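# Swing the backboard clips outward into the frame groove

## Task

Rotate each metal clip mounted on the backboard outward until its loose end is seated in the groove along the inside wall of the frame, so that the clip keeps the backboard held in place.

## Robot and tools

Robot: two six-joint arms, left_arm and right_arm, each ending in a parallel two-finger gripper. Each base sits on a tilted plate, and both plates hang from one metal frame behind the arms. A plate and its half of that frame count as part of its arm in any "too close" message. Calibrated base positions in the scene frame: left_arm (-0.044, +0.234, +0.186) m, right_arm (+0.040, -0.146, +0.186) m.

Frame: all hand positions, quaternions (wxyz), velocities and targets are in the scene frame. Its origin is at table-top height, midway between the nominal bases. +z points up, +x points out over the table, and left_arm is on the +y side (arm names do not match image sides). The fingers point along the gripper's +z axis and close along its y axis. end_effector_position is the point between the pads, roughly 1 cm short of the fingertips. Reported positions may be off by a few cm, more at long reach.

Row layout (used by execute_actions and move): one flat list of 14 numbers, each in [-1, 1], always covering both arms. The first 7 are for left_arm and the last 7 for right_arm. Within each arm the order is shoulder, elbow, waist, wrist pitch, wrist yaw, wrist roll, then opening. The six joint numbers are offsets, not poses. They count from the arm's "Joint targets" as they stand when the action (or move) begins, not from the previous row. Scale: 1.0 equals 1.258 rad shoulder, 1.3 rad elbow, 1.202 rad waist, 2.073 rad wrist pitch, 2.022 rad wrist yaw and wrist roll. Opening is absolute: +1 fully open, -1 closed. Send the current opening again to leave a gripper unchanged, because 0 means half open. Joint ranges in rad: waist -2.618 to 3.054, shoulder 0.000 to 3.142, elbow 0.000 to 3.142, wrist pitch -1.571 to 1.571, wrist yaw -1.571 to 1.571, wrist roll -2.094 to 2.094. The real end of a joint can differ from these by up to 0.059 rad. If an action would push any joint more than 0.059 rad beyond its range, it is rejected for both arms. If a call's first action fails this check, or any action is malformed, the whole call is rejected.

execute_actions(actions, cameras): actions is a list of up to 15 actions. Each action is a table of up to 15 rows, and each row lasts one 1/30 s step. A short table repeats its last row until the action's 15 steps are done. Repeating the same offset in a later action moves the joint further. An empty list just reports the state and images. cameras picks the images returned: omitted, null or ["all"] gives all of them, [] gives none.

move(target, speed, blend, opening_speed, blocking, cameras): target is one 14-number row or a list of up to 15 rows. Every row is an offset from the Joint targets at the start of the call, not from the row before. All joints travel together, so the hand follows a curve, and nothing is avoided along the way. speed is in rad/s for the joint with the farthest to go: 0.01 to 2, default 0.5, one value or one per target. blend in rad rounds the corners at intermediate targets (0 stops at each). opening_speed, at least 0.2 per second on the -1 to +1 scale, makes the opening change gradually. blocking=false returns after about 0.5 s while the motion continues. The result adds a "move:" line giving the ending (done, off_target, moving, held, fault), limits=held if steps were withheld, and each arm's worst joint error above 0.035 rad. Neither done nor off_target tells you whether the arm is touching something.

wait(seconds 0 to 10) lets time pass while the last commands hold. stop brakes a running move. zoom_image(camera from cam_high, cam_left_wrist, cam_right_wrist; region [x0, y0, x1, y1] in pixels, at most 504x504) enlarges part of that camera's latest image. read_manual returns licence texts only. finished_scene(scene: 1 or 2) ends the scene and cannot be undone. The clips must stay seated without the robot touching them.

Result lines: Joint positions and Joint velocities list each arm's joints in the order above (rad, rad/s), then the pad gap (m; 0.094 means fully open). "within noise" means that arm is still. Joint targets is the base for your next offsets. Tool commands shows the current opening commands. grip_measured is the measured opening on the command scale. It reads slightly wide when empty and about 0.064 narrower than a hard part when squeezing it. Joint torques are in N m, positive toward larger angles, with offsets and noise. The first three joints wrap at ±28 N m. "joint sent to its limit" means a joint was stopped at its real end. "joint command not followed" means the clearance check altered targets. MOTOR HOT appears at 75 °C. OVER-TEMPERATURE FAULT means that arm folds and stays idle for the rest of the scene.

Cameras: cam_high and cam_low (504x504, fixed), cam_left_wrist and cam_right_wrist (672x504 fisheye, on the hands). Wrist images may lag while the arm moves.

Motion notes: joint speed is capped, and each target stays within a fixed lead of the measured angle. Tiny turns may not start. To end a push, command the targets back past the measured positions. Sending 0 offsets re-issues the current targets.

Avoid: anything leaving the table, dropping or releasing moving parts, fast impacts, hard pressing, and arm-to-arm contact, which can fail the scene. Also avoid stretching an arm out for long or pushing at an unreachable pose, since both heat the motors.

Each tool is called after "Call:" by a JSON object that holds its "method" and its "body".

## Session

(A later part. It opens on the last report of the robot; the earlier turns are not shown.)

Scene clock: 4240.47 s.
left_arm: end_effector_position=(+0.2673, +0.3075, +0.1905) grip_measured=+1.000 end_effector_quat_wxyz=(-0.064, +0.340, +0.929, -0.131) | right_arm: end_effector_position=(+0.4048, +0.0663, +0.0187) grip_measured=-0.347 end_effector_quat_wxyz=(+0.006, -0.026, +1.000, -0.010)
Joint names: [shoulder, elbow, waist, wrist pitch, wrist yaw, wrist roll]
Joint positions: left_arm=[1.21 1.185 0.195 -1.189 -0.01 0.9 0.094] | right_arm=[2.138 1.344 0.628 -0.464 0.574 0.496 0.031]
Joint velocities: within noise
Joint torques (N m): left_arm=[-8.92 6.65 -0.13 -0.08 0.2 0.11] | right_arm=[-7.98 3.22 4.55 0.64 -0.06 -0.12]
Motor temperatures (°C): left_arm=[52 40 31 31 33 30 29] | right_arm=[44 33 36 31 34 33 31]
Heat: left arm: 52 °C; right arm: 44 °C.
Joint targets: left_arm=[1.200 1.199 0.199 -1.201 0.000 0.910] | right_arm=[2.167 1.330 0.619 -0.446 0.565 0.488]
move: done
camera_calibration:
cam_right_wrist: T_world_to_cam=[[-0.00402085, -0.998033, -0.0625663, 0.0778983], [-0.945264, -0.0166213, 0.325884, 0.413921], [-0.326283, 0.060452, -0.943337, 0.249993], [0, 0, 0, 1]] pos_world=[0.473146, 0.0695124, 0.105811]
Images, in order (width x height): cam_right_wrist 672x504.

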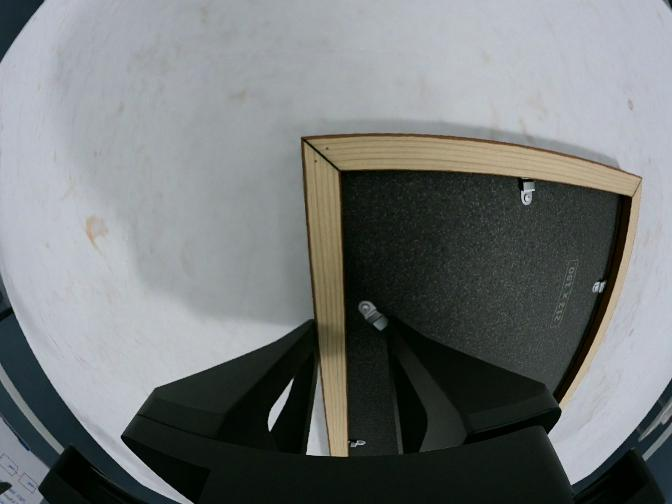

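Call:
{"method": "move", "body": {"target": [0,0,0,0,0,0,1,0,0,0,0,0,0,-0.5], "opening_speed": 0.4, "cameras": ["cam_right_wrist"]}}

Call:
{"method": "zoom_image", "body": {"camera": "cam_right_wrist", "region": [250, 230, 450, 390]}}

Scene clock: 4253.00 s.
left_arm: end_effector_position=(+0.2673, +0.3075, +0.1905) grip_measured=+1.000 end_effector_quat_wxyz=(-0.064, +0.340, +0.929, -0.131) | right_arm: end_effector_position=(+0.4041, +0.0690, +0.0186) grip_measured=-0.497 end_effector_quat_wxyz=(+0.003, -0.025, +1.000, -0.003)
Joint names: [shoulder, elbow, waist, wrist pitch, wrist yaw, wrist roll]
Joint positions: left_arm=[1.21 1.185 0.195 -1.189 -0.01 0.9 0.094] | right_arm=[2.138 1.344 0.628 -0.46 0.559 0.496 0.024]
Joint velocities: within noise
Joint torques (N m): left_arm=[-8.94 6.61 -0.12 -0.08 0.2 0.11] | right_arm=[-8.17 3.3 4.68 0.58 0.11 -0.13]
Motor temperatures (°C): left_arm=[52 40 31 31 33 30 29] | right_arm=[43 33 36 31 34 33 31]
Heat: left arm: 52 °C; right arm: 43 °C.
Joint targets: left_arm=[1.200 1.199 0.199 -1.201 0.000 0.910] | right_arm=[2.167 1.330 0.619 -0.446 0.565 0.488]
move: done
camera_calibration:
cam_right_wrist: T_world_to_cam=[[-0.00616168, -0.997033, -0.076729, 0.0816061], [-0.94357, -0.0196101, 0.330591, 0.412718], [-0.331115, 0.0744362, -0.94065, 0.250492], [0, 0, 0, 1]] pos_world=[0.472873, 0.0708118, 0.105446]
Images, in order (width x height): cam_right_wrist 672x504.

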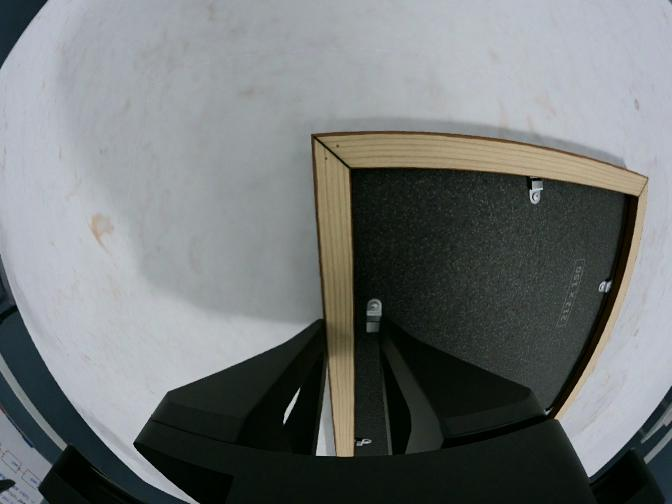

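Scaled by 2.520 from the camera's 672x504 image, which has a finer 960x720 frame.

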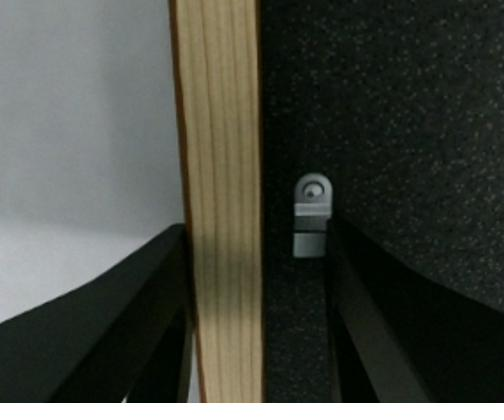

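Now parallel to the wall. Continue the pinch.

Call:
{"method": "move", "body": {"target": [0,0,0,0,0,0,1,0,0,0,0,0,0,-0.745], "opening_speed": 0.4, "cameras": ["cam_right_wrist"]}}

Call:
{"method": "zoom_image", "body": {"camera": "cam_right_wrist", "region": [250, 230, 450, 390]}}

Scene clock: 4258.77 s.
left_arm: end_effector_position=(+0.2673, +0.3075, +0.1905) grip_measured=+1.000 end_effector_quat_wxyz=(-0.064, +0.340, +0.929, -0.131) | right_arm: end_effector_position=(+0.4048, +0.0723, +0.0187) grip_measured=-0.738 end_effector_quat_wxyz=(+0.004, -0.023, +1.000, +0.005)
Joint names: [shoulder, elbow, waist, wrist pitch, wrist yaw, wrist roll]
Joint positions: left_arm=[1.21 1.185 0.195 -1.189 -0.01 0.9 0.094] | right_arm=[2.138 1.344 0.628 -0.45 0.545 0.496 0.012]
Joint velocities: within noise
Joint torques (N m): left_arm=[-8.94 6.63 -0.12 -0.1 0.2 0.12] | right_arm=[-8.05 3.29 4.56 0.49 0.23 -0.11]
Motor temperatures (°C): left_arm=[52 40 31 31 33 30 29] | right_arm=[43 33 36 31 34 33 31]
Heat: left arm: 52 °C; right arm: 43 °C.
Joint targets: left_arm=[1.200 1.199 0.199 -1.201 0.000 0.910] | right_arm=[2.167 1.330 0.619 -0.446 0.565 0.488]
move: done
camera_calibration:
cam_right_wrist: T_world_to_cam=[[-0.0114075, -0.995601, -0.092997, 0.0872047], [-0.943798, -0.0200029, 0.329917, 0.413561], [-0.330326, 0.0915339, -0.939418, 0.248909], [0, 0, 0, 1]] pos_world=[0.473534, 0.0723099, 0.105499]
Images, in order (width x height): cam_right_wrist 672x504.

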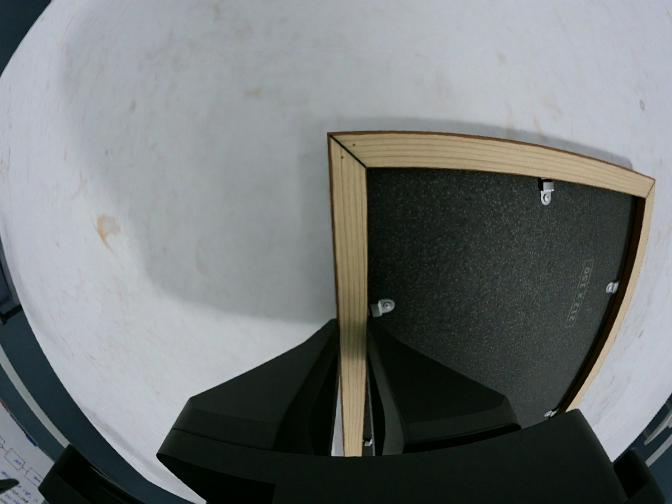

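Scaled by 2.520 from the camera's 672x504 image, which has a finer 960x720 frame.

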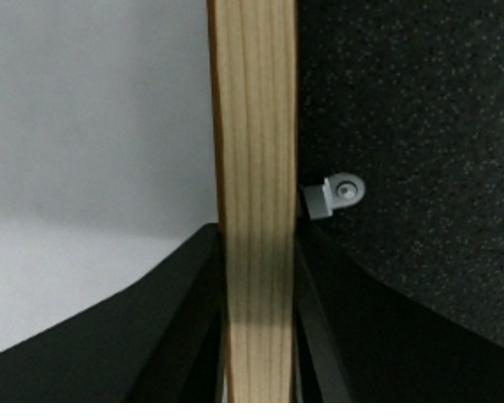

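Call:
{"method": "move", "body": {"target": [0,0,0,0,0,0,1,0,0,0,0,0,0,-0.5], "opening_speed": 0.6, "cameras": []}}

Call:
{"method": "move", "body": {"target": [[0,0,0,0,0,0,1,-0.057,0,0.031,-0.026,0.001,0,-0.5],[0,0,0,0,0,0,1,-0.094,0,0.053,-0.057,0.005,0,-0.5],[0,0,0,0,0,0,1,-0.095,0.024,-0.011,-0.0357,-0.0146,-0.783,-0.5]], "speed": [0.15,0.5,1.0], "blend": [0.01,0.02,0], "cameras": ["cam_right_wrist"]}}

Call:
{"method": "zoom_image", "body": {"camera": "cam_right_wrist", "region": [250, 230, 430, 390]}}

Scene clock: 4283.00 s.
left_arm: end_effector_position=(+0.2673, +0.3075, +0.1905) grip_measured=+1.000 end_effector_quat_wxyz=(-0.064, +0.340, +0.929, -0.131) | right_arm: end_effector_position=(+0.4051, +0.0718, +0.0187) grip_measured=-0.502 end_effector_quat_wxyz=(+0.004, -0.023, +1.000, +0.004)
Joint names: [shoulder, elbow, waist, wrist pitch, wrist yaw, wrist roll]
Joint positions: left_arm=[1.21 1.185 0.195 -1.189 -0.01 0.9 0.094] | right_arm=[2.138 1.344 0.628 -0.45 0.549 0.496 0.023]
Joint velocities: within noise
Joint torques (N m): left_arm=[-8.92 6.63 -0.1 -0.08 0.2 0.11] | right_arm=[-8.13 3.33 4.48 0.5 0.16 -0.14]
Motor temperatures (°C): left_arm=[52 40 31 31 33 30 29] | right_arm=[42 33 36 31 34 33 31]
Heat: left arm: 52 °C; right arm: 42 °C.
Joint targets: left_arm=[1.200 1.199 0.199 -1.201 0.000 0.910] | right_arm=[2.167 1.330 0.619 -0.446 0.565 0.488]
move: done
No camera images: "cameras" was empty.

Scene clock: 4286.17 s.
left_arm: end_effector_position=(+0.2673, +0.3075, +0.1905) grip_measured=+1.000 end_effector_quat_wxyz=(-0.064, +0.340, +0.929, -0.131) | right_arm: end_effector_position=(+0.4130, +0.0541, +0.0390) grip_measured=-0.502 end_effector_quat_wxyz=(+0.002, +0.725, -0.689, +0.000)
Joint names: [shoulder, elbow, waist, wrist pitch, wrist yaw, wrist roll]
Joint positions: left_arm=[1.21 1.185 0.195 -1.189 -0.01 0.9 0.094] | right_arm=[2.064 1.344 0.616 -0.533 0.549 -1.086 0.023]
Joint velocities: within noise
Joint torques (N m): left_arm=[-8.92 6.64 -0.13 -0.09 0.19 0.11] | right_arm=[-12.34 6.17 4.27 0.57 -0.14 -0.15]
Motor temperatures (°C): left_arm=[52 40 31 31 33 30 29] | right_arm=[43 33 36 31 34 33 31]
Heat: left arm: 52 °C; right arm: 43 °C.
Joint targets: left_arm=[1.200 1.199 0.199 -1.201 0.000 0.910] | right_arm=[2.047 1.361 0.605 -0.520 0.535 -1.095]
move: done
camera_calibration:
cam_right_wrist: T_world_to_cam=[[0.996491, -0.00644184, -0.0834566, -0.399074], [0.022328, -0.940452, 0.339193, 0.064682], [-0.0806719, -0.339866, -0.937007, 0.19257], [0, 0, 0, 1]] pos_world=[0.411765, 0.123708, 0.125194]
Images, in order (width x height): cam_right_wrist 672x504.

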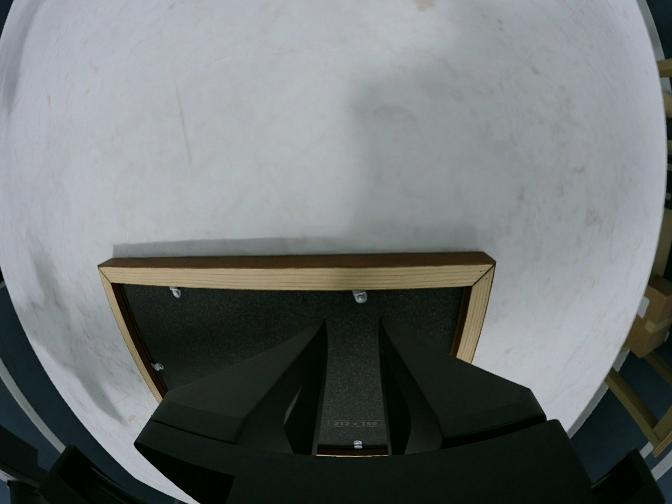

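Scaled by 2.800 from the camera's 672x504 image, which has a finer 960x720 frame.

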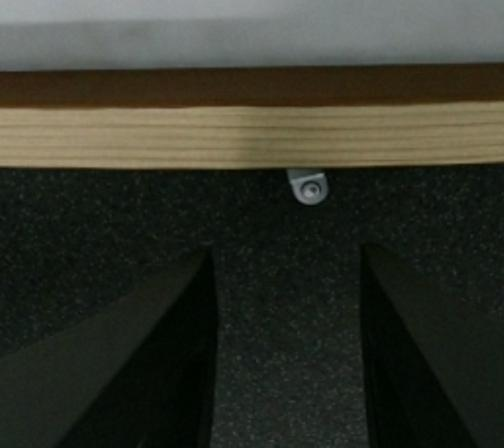

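Call:
{"method": "move", "body": {"target": [0,0,0,0,0,0,1,0.0767,0.0177,-0.019,0.0217,-0.004,-0.014,-0.66], "speed": 0.2, "cameras": ["cam_right_wrist"]}}

Call:
{"method": "zoom_image", "body": {"camera": "cam_right_wrist", "region": [290, 260, 410, 360]}}

Scene clock: 4304.07 s.
left_arm: end_effector_position=(+0.2673, +0.3075, +0.1905) grip_measured=+1.000 end_effector_quat_wxyz=(-0.064, +0.340, +0.929, -0.131) | right_arm: end_effector_position=(+0.4161, +0.0573, +0.0197) grip_measured=-0.658 end_effector_quat_wxyz=(+0.002, +0.727, -0.687, +0.000)
Joint names: [shoulder, elbow, waist, wrist pitch, wrist yaw, wrist roll]
Joint positions: left_arm=[1.21 1.185 0.195 -1.189 -0.01 0.9 0.094] | right_arm=[2.122 1.368 0.593 -0.489 0.541 -1.115 0.016]
Joint velocities: within noise
Joint torques (N m): left_arm=[-8.95 6.63 -0.13 -0.09 0.2 0.11] | right_arm=[-8.85 5.93 4.42 0.57 -0.14 -0.05]
Motor temperatures (°C): left_arm=[52 40 31 31 33 30 29] | right_arm=[43 34 36 31 34 33 31]
Heat: left arm: 52 °C; right arm: 43 °C.
Joint targets: left_arm=[1.200 1.199 0.199 -1.201 0.000 0.910] | right_arm=[2.144 1.384 0.583 -0.475 0.527 -1.123]
move: done
camera_calibration:
cam_right_wrist: T_world_to_cam=[[0.996321, -0.00198696, -0.0856723, -0.403901], [0.0273189, -0.940206, 0.339509, 0.0720942], [-0.0812242, -0.340601, -0.936693, 0.176068], [0, 0, 0, 1]] pos_world=[0.414747, 0.12695, 0.105842]
Images, in order (width x height): cam_right_wrist 672x504.

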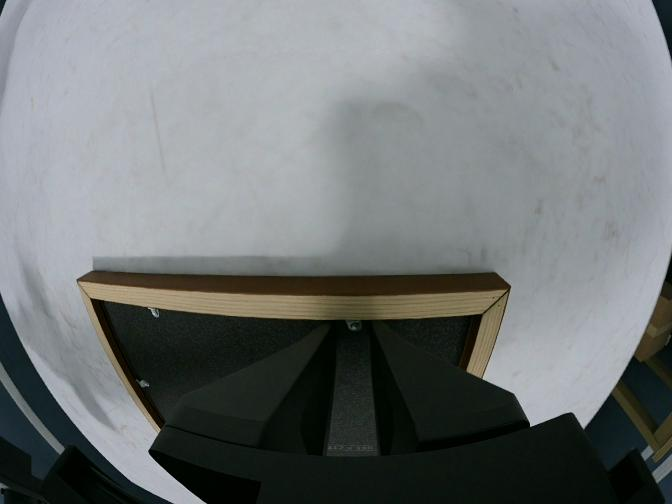

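Scaled by 4.200 from the camera's 672x504 image, which has a finer 960x720 frame.

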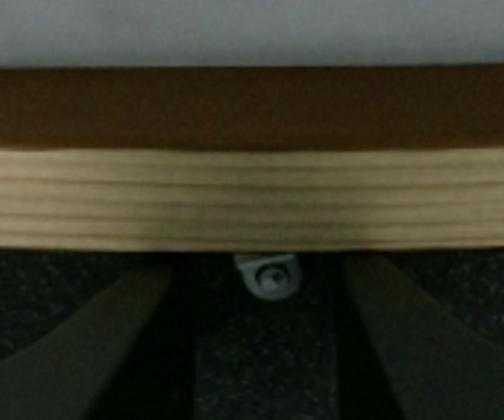

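Call:
{"method": "move", "body": {"target": [0,0,0,0,0,0,1,0.0075,-0.001,-0.0065,0.006,0,-0.0035,-0.66], "speed": 0.1, "cameras": ["cam_right_wrist"]}}

Call:
{"method": "zoom_image", "body": {"camera": "cam_right_wrist", "region": [290, 260, 410, 360]}}

Scene clock: 4327.27 s.
left_arm: end_effector_position=(+0.2673, +0.3075, +0.1905) grip_measured=+1.000 end_effector_quat_wxyz=(-0.064, +0.340, +0.929, -0.131) | right_arm: end_effector_position=(+0.4184, +0.0562, +0.0186) grip_measured=-0.658 end_effector_quat_wxyz=(+0.000, +0.726, -0.688, +0.001)
Joint names: [shoulder, elbow, waist, wrist pitch, wrist yaw, wrist roll]
Joint positions: left_arm=[1.21 1.185 0.195 -1.189 -0.01 0.9 0.094] | right_arm=[2.122 1.368 0.587 -0.481 0.541 -1.121 0.016]
Joint velocities: within noise
Joint torques (N m): left_arm=[-8.94 6.63 -0.12 -0.09 0.2 0.11] | right_arm=[-8.2 5.81 4.23 0.62 -0.14 -0.14]
Motor temperatures (°C): left_arm=[52 40 31 31 33 30 29] | right_arm=[44 34 36 31 34 33 31]
Heat: left arm: 52 °C; right arm: 44 °C.
Joint targets: left_arm=[1.200 1.199 0.199 -1.201 0.000 0.910] | right_arm=[2.153 1.383 0.575 -0.462 0.527 -1.130]
move: done
camera_calibration:
cam_right_wrist: T_world_to_cam=[[0.996707, -0.00366467, -0.0810091, -0.406388], [0.0240658, -0.940605, 0.338648, 0.0727462], [-0.0774386, -0.339482, -0.937419, 0.173198], [0, 0, 0, 1]] pos_world=[0.416711, 0.125734, 0.104803]
Images, in order (width x height): cam_right_wrist 672x504.

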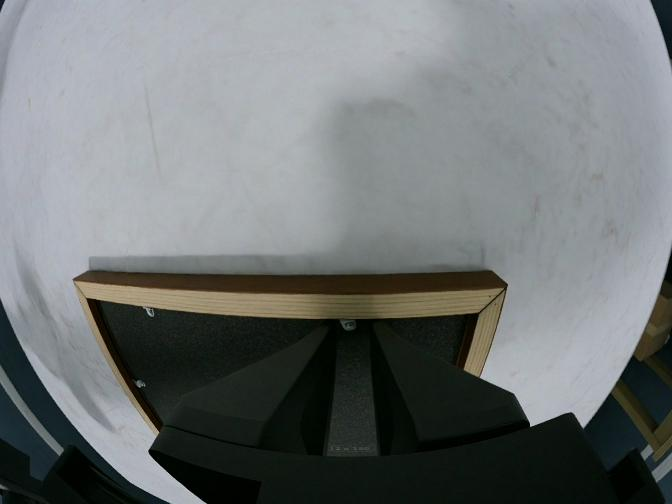

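Scaled by 4.200 from the camera's 672x504 image, which has a finer 960x720 frame.

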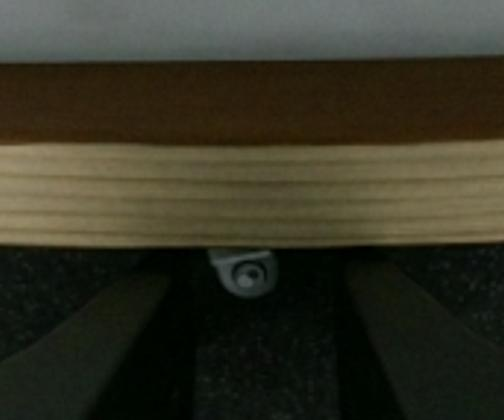

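Call:
{"method": "move", "body": {"target": [0,0,0,0,0,0,1,0,0,0,0,0,0,-0.9], "opening_speed": 0.3, "cameras": ["cam_right_wrist"]}}

Call:
{"method": "move", "body": {"target": [0,0,0,0,0,0,1,0,0,0,0,0,0,-0.70], "opening_speed": 0.5, "cameras": ["cam_right_wrist"]}}

Call:
{"method": "zoom_image", "body": {"camera": "cam_right_wrist", "region": [290, 260, 410, 360]}}

Scene clock: 4337.70 s.
left_arm: end_effector_position=(+0.2673, +0.3075, +0.1905) grip_measured=+1.000 end_effector_quat_wxyz=(-0.064, +0.340, +0.929, -0.131) | right_arm: end_effector_position=(+0.4169, +0.0566, +0.0186) grip_measured=-0.895 end_effector_quat_wxyz=(+0.002, +0.727, -0.686, -0.002)
Joint names: [shoulder, elbow, waist, wrist pitch, wrist yaw, wrist roll]
Joint positions: left_arm=[1.21 1.185 0.195 -1.189 -0.01 0.9 0.094] | right_arm=[2.122 1.368 0.587 -0.485 0.535 -1.123 0.005]
Joint velocities: within noise
Joint torques (N m): left_arm=[-8.94 6.64 -0.14 -0.09 0.2 0.11] | right_arm=[-8.08 5.87 4.22 0.64 -0.08 -0.08]
Motor temperatures (°C): left_arm=[52 40 31 31 33 30 29] | right_arm=[44 33 36 31 34 33 31]
Heat: left arm: 52 °C; right arm: 44 °C.
Joint targets: left_arm=[1.200 1.199 0.199 -1.201 0.000 0.910] | right_arm=[2.153 1.383 0.575 -0.463 0.527 -1.130]
move: done
camera_calibration:
cam_right_wrist: T_world_to_cam=[[0.996165, 0.00100486, -0.087488, -0.404846], [0.0304312, -0.941482, 0.335686, 0.0705664], [-0.0820311, -0.337061, -0.937902, 0.174996], [0, 0, 0, 1]] pos_world=[0.415501, 0.125828, 0.105022]
Images, in order (width x height): cam_right_wrist 672x504.

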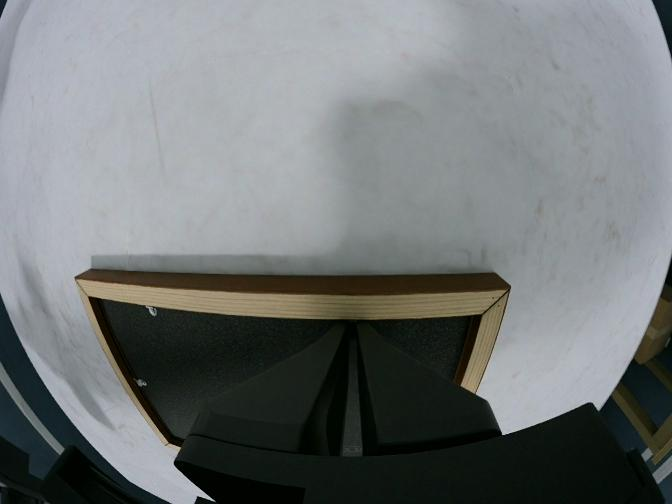

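Scene clock: 4338.30 s.
left_arm: end_effector_position=(+0.2673, +0.3075, +0.1905) grip_measured=+1.000 end_effector_quat_wxyz=(-0.064, +0.340, +0.929, -0.131) | right_arm: end_effector_position=(+0.4183, +0.0573, +0.0186) grip_measured=-0.702 end_effector_quat_wxyz=(-0.001, +0.726, -0.687, -0.001)
Joint names: [shoulder, elbow, waist, wrist pitch, wrist yaw, wrist roll]
Joint positions: left_arm=[1.21 1.185 0.195 -1.189 -0.01 0.9 0.094] | right_arm=[2.122 1.368 0.587 -0.479 0.535 -1.123 0.014]
Joint velocities: within noise
Joint torques (N m): left_arm=[-8.95 6.61 -0.12 -0.1 0.2 0.12] | right_arm=[-8.23 5.93 4.22 0.6 -0.06 -0.07]
Motor temperatures (°C): left_arm=[52 40 31 31 33 30 29] | right_arm=[44 33 36 31 34 33 31]
Heat: left arm: 52 °C; right arm: 44 °C.
Joint targets: left_arm=[1.200 1.199 0.199 -1.201 0.000 0.910] | right_arm=[2.153 1.383 0.575 -0.462 0.527 -1.130]
move: done
camera_calibration:
cam_right_wrist: T_world_to_cam=[[0.996601, -0.00226039, -0.0823433, -0.406277], [0.0253886, -0.942532, 0.333151, 0.0734422], [-0.0783642, -0.33411, -0.939271, 0.173676], [0, 0, 0, 1]] pos_world=[0.416642, 0.12633, 0.105208]
Images, in order (width x height): cam_right_wrist 672x504.

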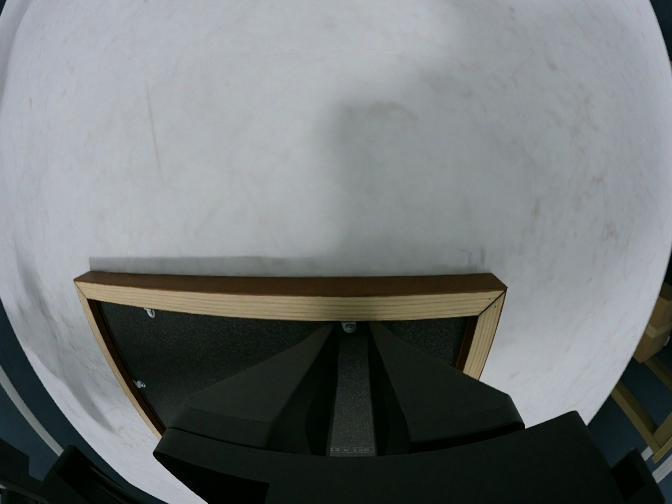

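Scaled by 4.200 from the camera's 672x504 image, which has a finer 960x720 frame.

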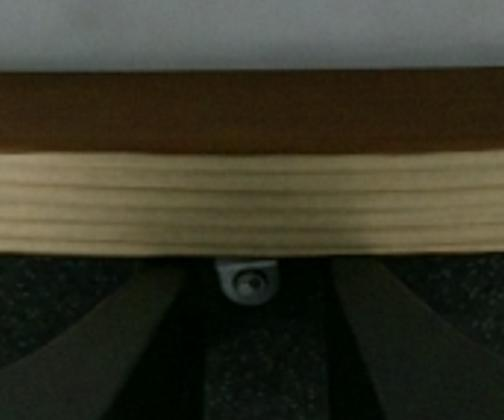

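Call:
{"method": "move", "body": {"target": [[0,0,0,0,0,0,1,-0.057,0,0.031,-0.033,0.01,0,-0.70],[0,0,0,0,0,0,1,-0.17,0,0.07,-0.11,0.012,0,-0.70],[0,0,0,0,0,0,1,-0.40,-0.12,0.0,-0.15,-0.012,0.1,-0.70]], "speed": [0.15,0.5,0.8], "blend": [0.01,0.05,0], "cameras": ["cam_right_wrist","cam_high"]}}

Call:
{"method": "zoom_image", "body": {"camera": "cam_right_wrist", "region": [150, 180, 500, 460]}}

Scene clock: 4347.83 s.
left_arm: end_effector_position=(+0.2673, +0.3075, +0.1905) grip_measured=+1.000 end_effector_quat_wxyz=(-0.064, +0.340, +0.929, -0.131) | right_arm: end_effector_position=(+0.4269, -0.0188, +0.1373) grip_measured=-0.702 end_effector_quat_wxyz=(+0.027, -0.645, +0.764, +0.004)
Joint names: [shoulder, elbow, waist, wrist pitch, wrist yaw, wrist roll]
Joint positions: left_arm=[1.21 1.185 0.195 -1.189 -0.01 0.9 0.094] | right_arm=[1.661 1.243 0.58 -0.753 0.517 -0.937 0.014]
Joint velocities: within noise
Joint torques (N m): left_arm=[-8.96 6.64 -0.1 -0.1 0.2 0.11] | right_arm=[-9.81 4.53 3.29 0.42 -0.16 0.11]
Motor temperatures (°C): left_arm=[52 40 31 31 33 30 29] | right_arm=[44 33 36 31 34 33 31]
Heat: left arm: 52 °C; right arm: 44 °C.
Joint targets: left_arm=[1.200 1.199 0.199 -1.201 0.000 0.910] | right_arm=[1.650 1.227 0.575 -0.773 0.503 -0.928]
move: done
camera_calibration:
cam_right_wrist: T_world_to_cam=[[0.973915, -0.220056, -0.0553664, -0.403411], [-0.194946, -0.93629, 0.292159, 0.061751], [-0.11613, -0.273744, -0.954766, 0.279816], [0, 0, 0, 1]] pos_world=[0.437421, 0.0456419, 0.226782]
Images, in order (width x height): cam_high 504x504, cam_right_wrist 672x504.

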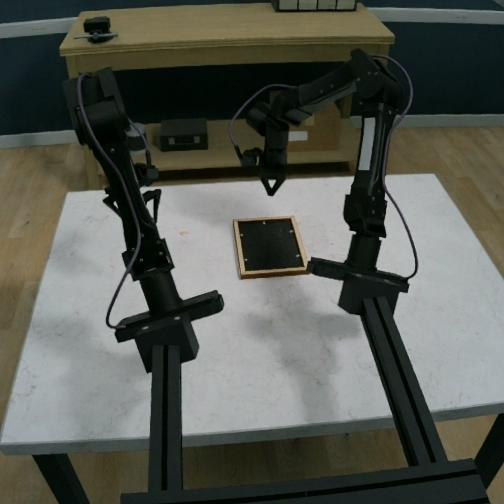

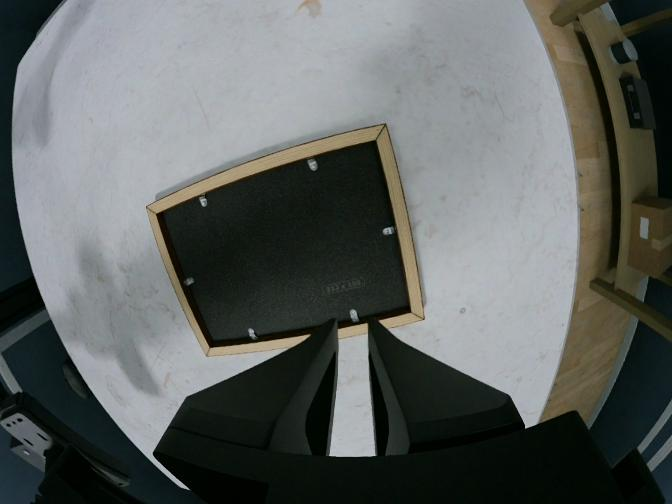

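Scaled by 1.440 from the camera's 672x504 image, which has a finer 960x720 frame.

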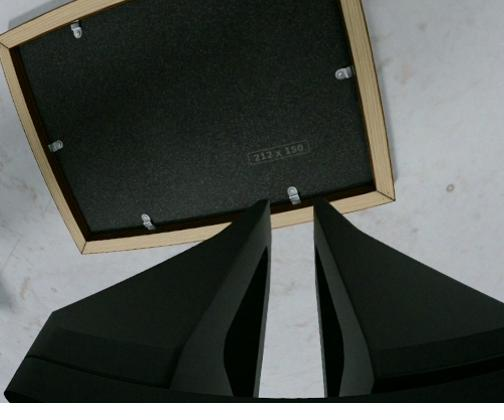

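Check each clip closely.

Call:
{"method": "zoom_image", "body": {"camera": "cam_right_wrist", "region": [140, 120, 420, 260]}}

Call:
{"method": "zoom_image", "body": {"camera": "cam_right_wrist", "region": [170, 250, 290, 350]}}

Call:
{"method": "zoom_image", "body": {"camera": "cam_right_wrist", "region": [320, 210, 430, 330]}}

Call:
{"method": "zoom_image", "body": {"camera": "cam_right_wrist", "region": [270, 140, 350, 200]}}

Call:
{"method": "zoom_image", "body": {"camera": "cam_right_wrist", "region": [160, 170, 240, 230]}}

Scaled by 1.800 from the camera's 672x504 image, which has a finer 960x720 frame.

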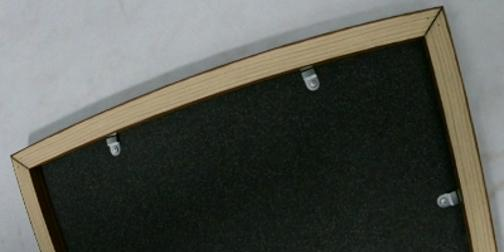

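Scaled by 4.200 from the camera's 672x504 image, which has a finer 960x720 frame.

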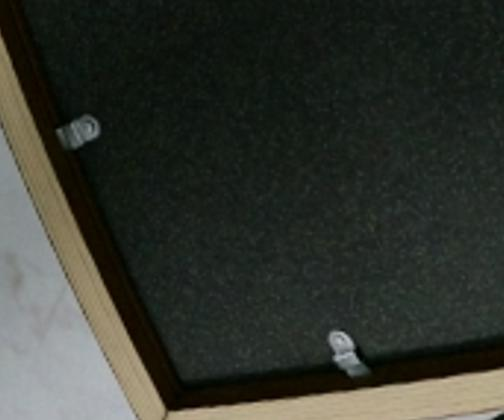

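Scaled by 4.200 from the camera's 672x504 image, which has a finer 960x720 frame.

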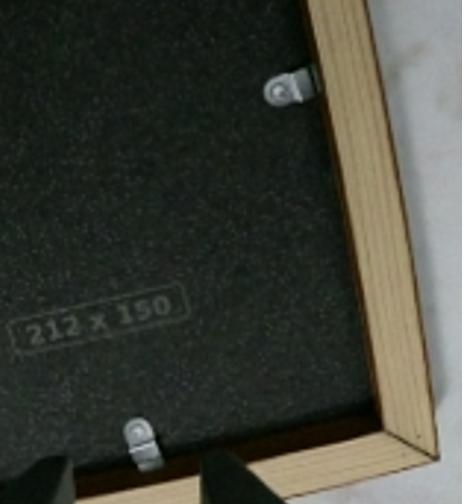

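Scaled by 6.300 from the camera's 672x504 image, which has a finer 960x720 frame.

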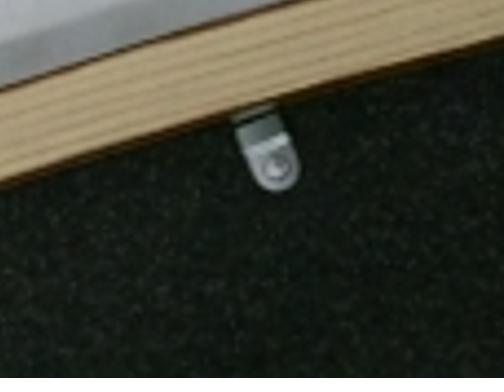

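Scaled by 6.300 from the camera's 672x504 image, which has a finer 960x720 frame.

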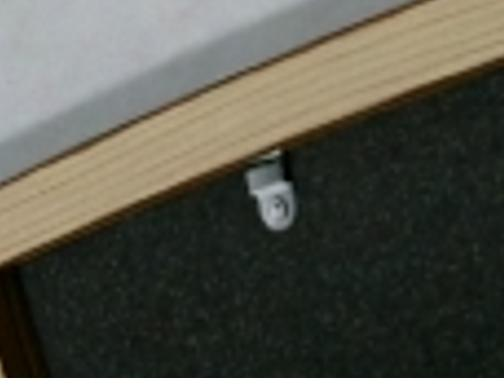

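Call:
{"method": "move", "body": {"target": [0,0,0,0,0,0,1,-0.10,-0.20,-0.11,0.05,-0.06,0.05,-0.70], "speed": 0.8, "cameras": ["cam_right_wrist"]}}

Call:
{"method": "zoom_image", "body": {"camera": "cam_right_wrist", "region": [150, 130, 500, 400]}}

Scene clock: 4369.97 s.
left_arm: end_effector_position=(+0.2673, +0.3075, +0.1905) grip_measured=+1.000 end_effector_quat_wxyz=(-0.064, +0.340, +0.929, -0.131) | right_arm: end_effector_position=(+0.3607, -0.0618, +0.1032) grip_measured=-0.702 end_effector_quat_wxyz=(-0.029, -0.575, +0.816, +0.054)
Joint names: [shoulder, elbow, waist, wrist pitch, wrist yaw, wrist roll]
Joint positions: left_arm=[1.21 1.185 0.195 -1.189 -0.01 0.9 0.094] | right_arm=[1.546 0.979 0.448 -0.685 0.396 -0.835 0.014]
Joint velocities: within noise
Joint torques (N m): left_arm=[-8.96 6.64 -0.13 -0.09 0.2 0.11] | right_arm=[-9.96 3.99 2.3 0.47 -0.22 0.1]
Motor temperatures (°C): left_arm=[52 40 31 31 33 30 29] | right_arm=[44 33 36 31 34 33 31]
Heat: left arm: 52 °C; right arm: 44 °C.
Joint targets: left_arm=[1.200 1.199 0.199 -1.201 0.000 0.910] | right_arm=[1.524 0.967 0.442 -0.670 0.382 -0.827]
move: done
camera_calibration:
cam_right_wrist: T_world_to_cam=[[0.902452, -0.379983, -0.202961, -0.319182], [-0.304519, -0.895941, 0.323355, 0.0573942], [-0.304711, -0.230007, -0.924256, 0.295356], [0, 0, 0, 1]] pos_world=[0.395522, -0.0019283, 0.189644]
Images, in order (width x height): cam_right_wrist 672x504.

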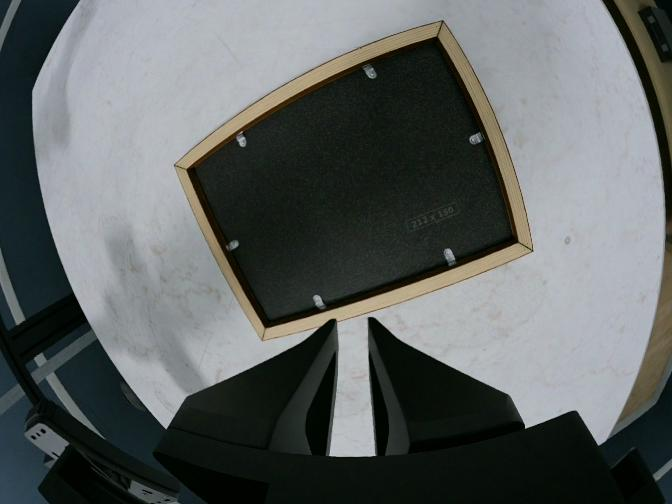

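Scaled by 1.440 from the camera's 672x504 image, which has a finer 960x720 frame.

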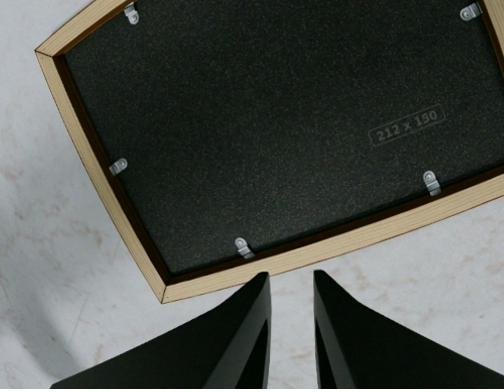

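Call:
{"method": "zoom_image", "body": {"camera": "cam_right_wrist", "region": [280, 270, 360, 330]}}

Call:
{"method": "zoom_image", "body": {"camera": "cam_right_wrist", "region": [410, 230, 490, 290]}}

Call:
{"method": "zoom_image", "body": {"camera": "cam_right_wrist", "region": [200, 110, 280, 170]}}

Call:
{"method": "zoom_image", "body": {"camera": "cam_right_wrist", "region": [330, 40, 410, 100]}}

Call:
{"method": "zoom_image", "body": {"camera": "cam_right_wrist", "region": [190, 215, 270, 275]}}

Call:
{"method": "zoom_image", "body": {"camera": "cam_right_wrist", "region": [440, 110, 520, 170]}}

Scaled by 6.300 from the camera's 672x504 image, which has a finer 960x720 frame.

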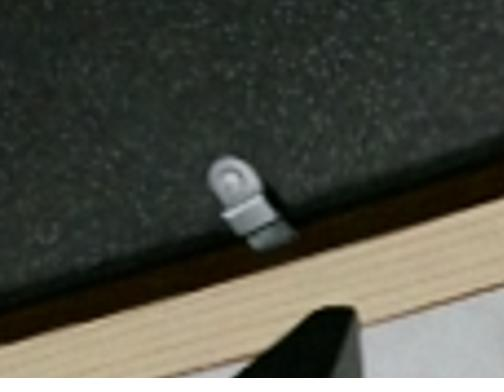

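Scaled by 6.300 from the camera's 672x504 image, which has a finer 960x720 frame.

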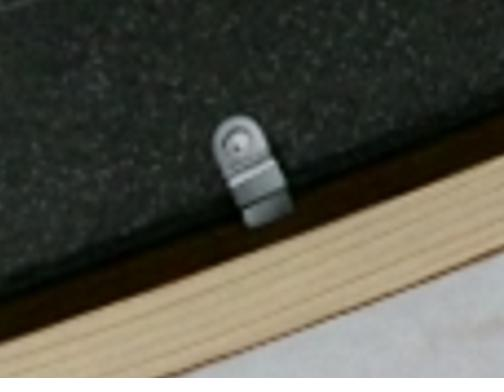

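Scaled by 6.300 from the camera's 672x504 image, which has a finer 960x720 frame.

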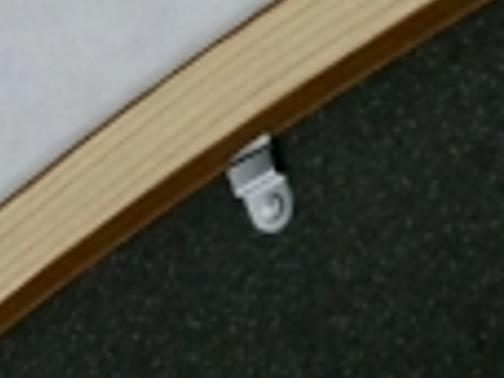

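Scaled by 6.300 from the camera's 672x504 image, which has a finer 960x720 frame.

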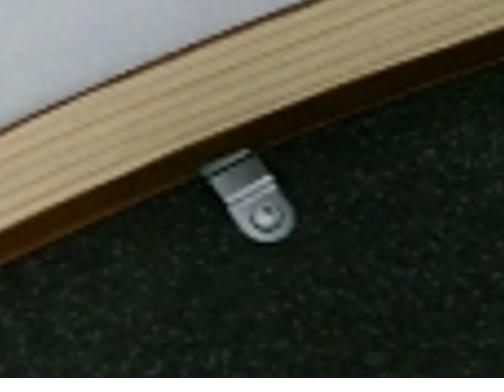

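Scaled by 6.300 from the camera's 672x504 image, which has a finer 960x720 frame.

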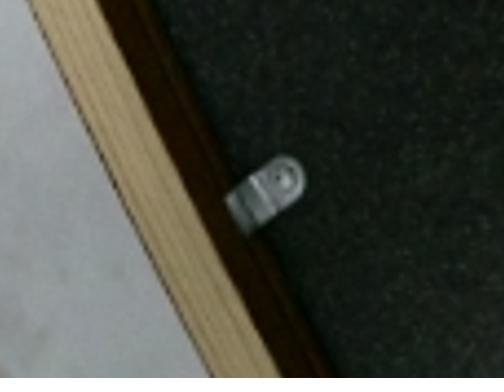

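Scaled by 6.300 from the camera's 672x504 image, which has a finer 960x720 frame.

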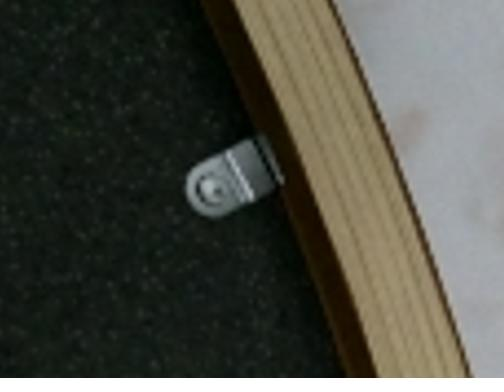

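Call:
{"method": "finished_scene", "body": {"scene": 1}}

The scene is finished: the task was done.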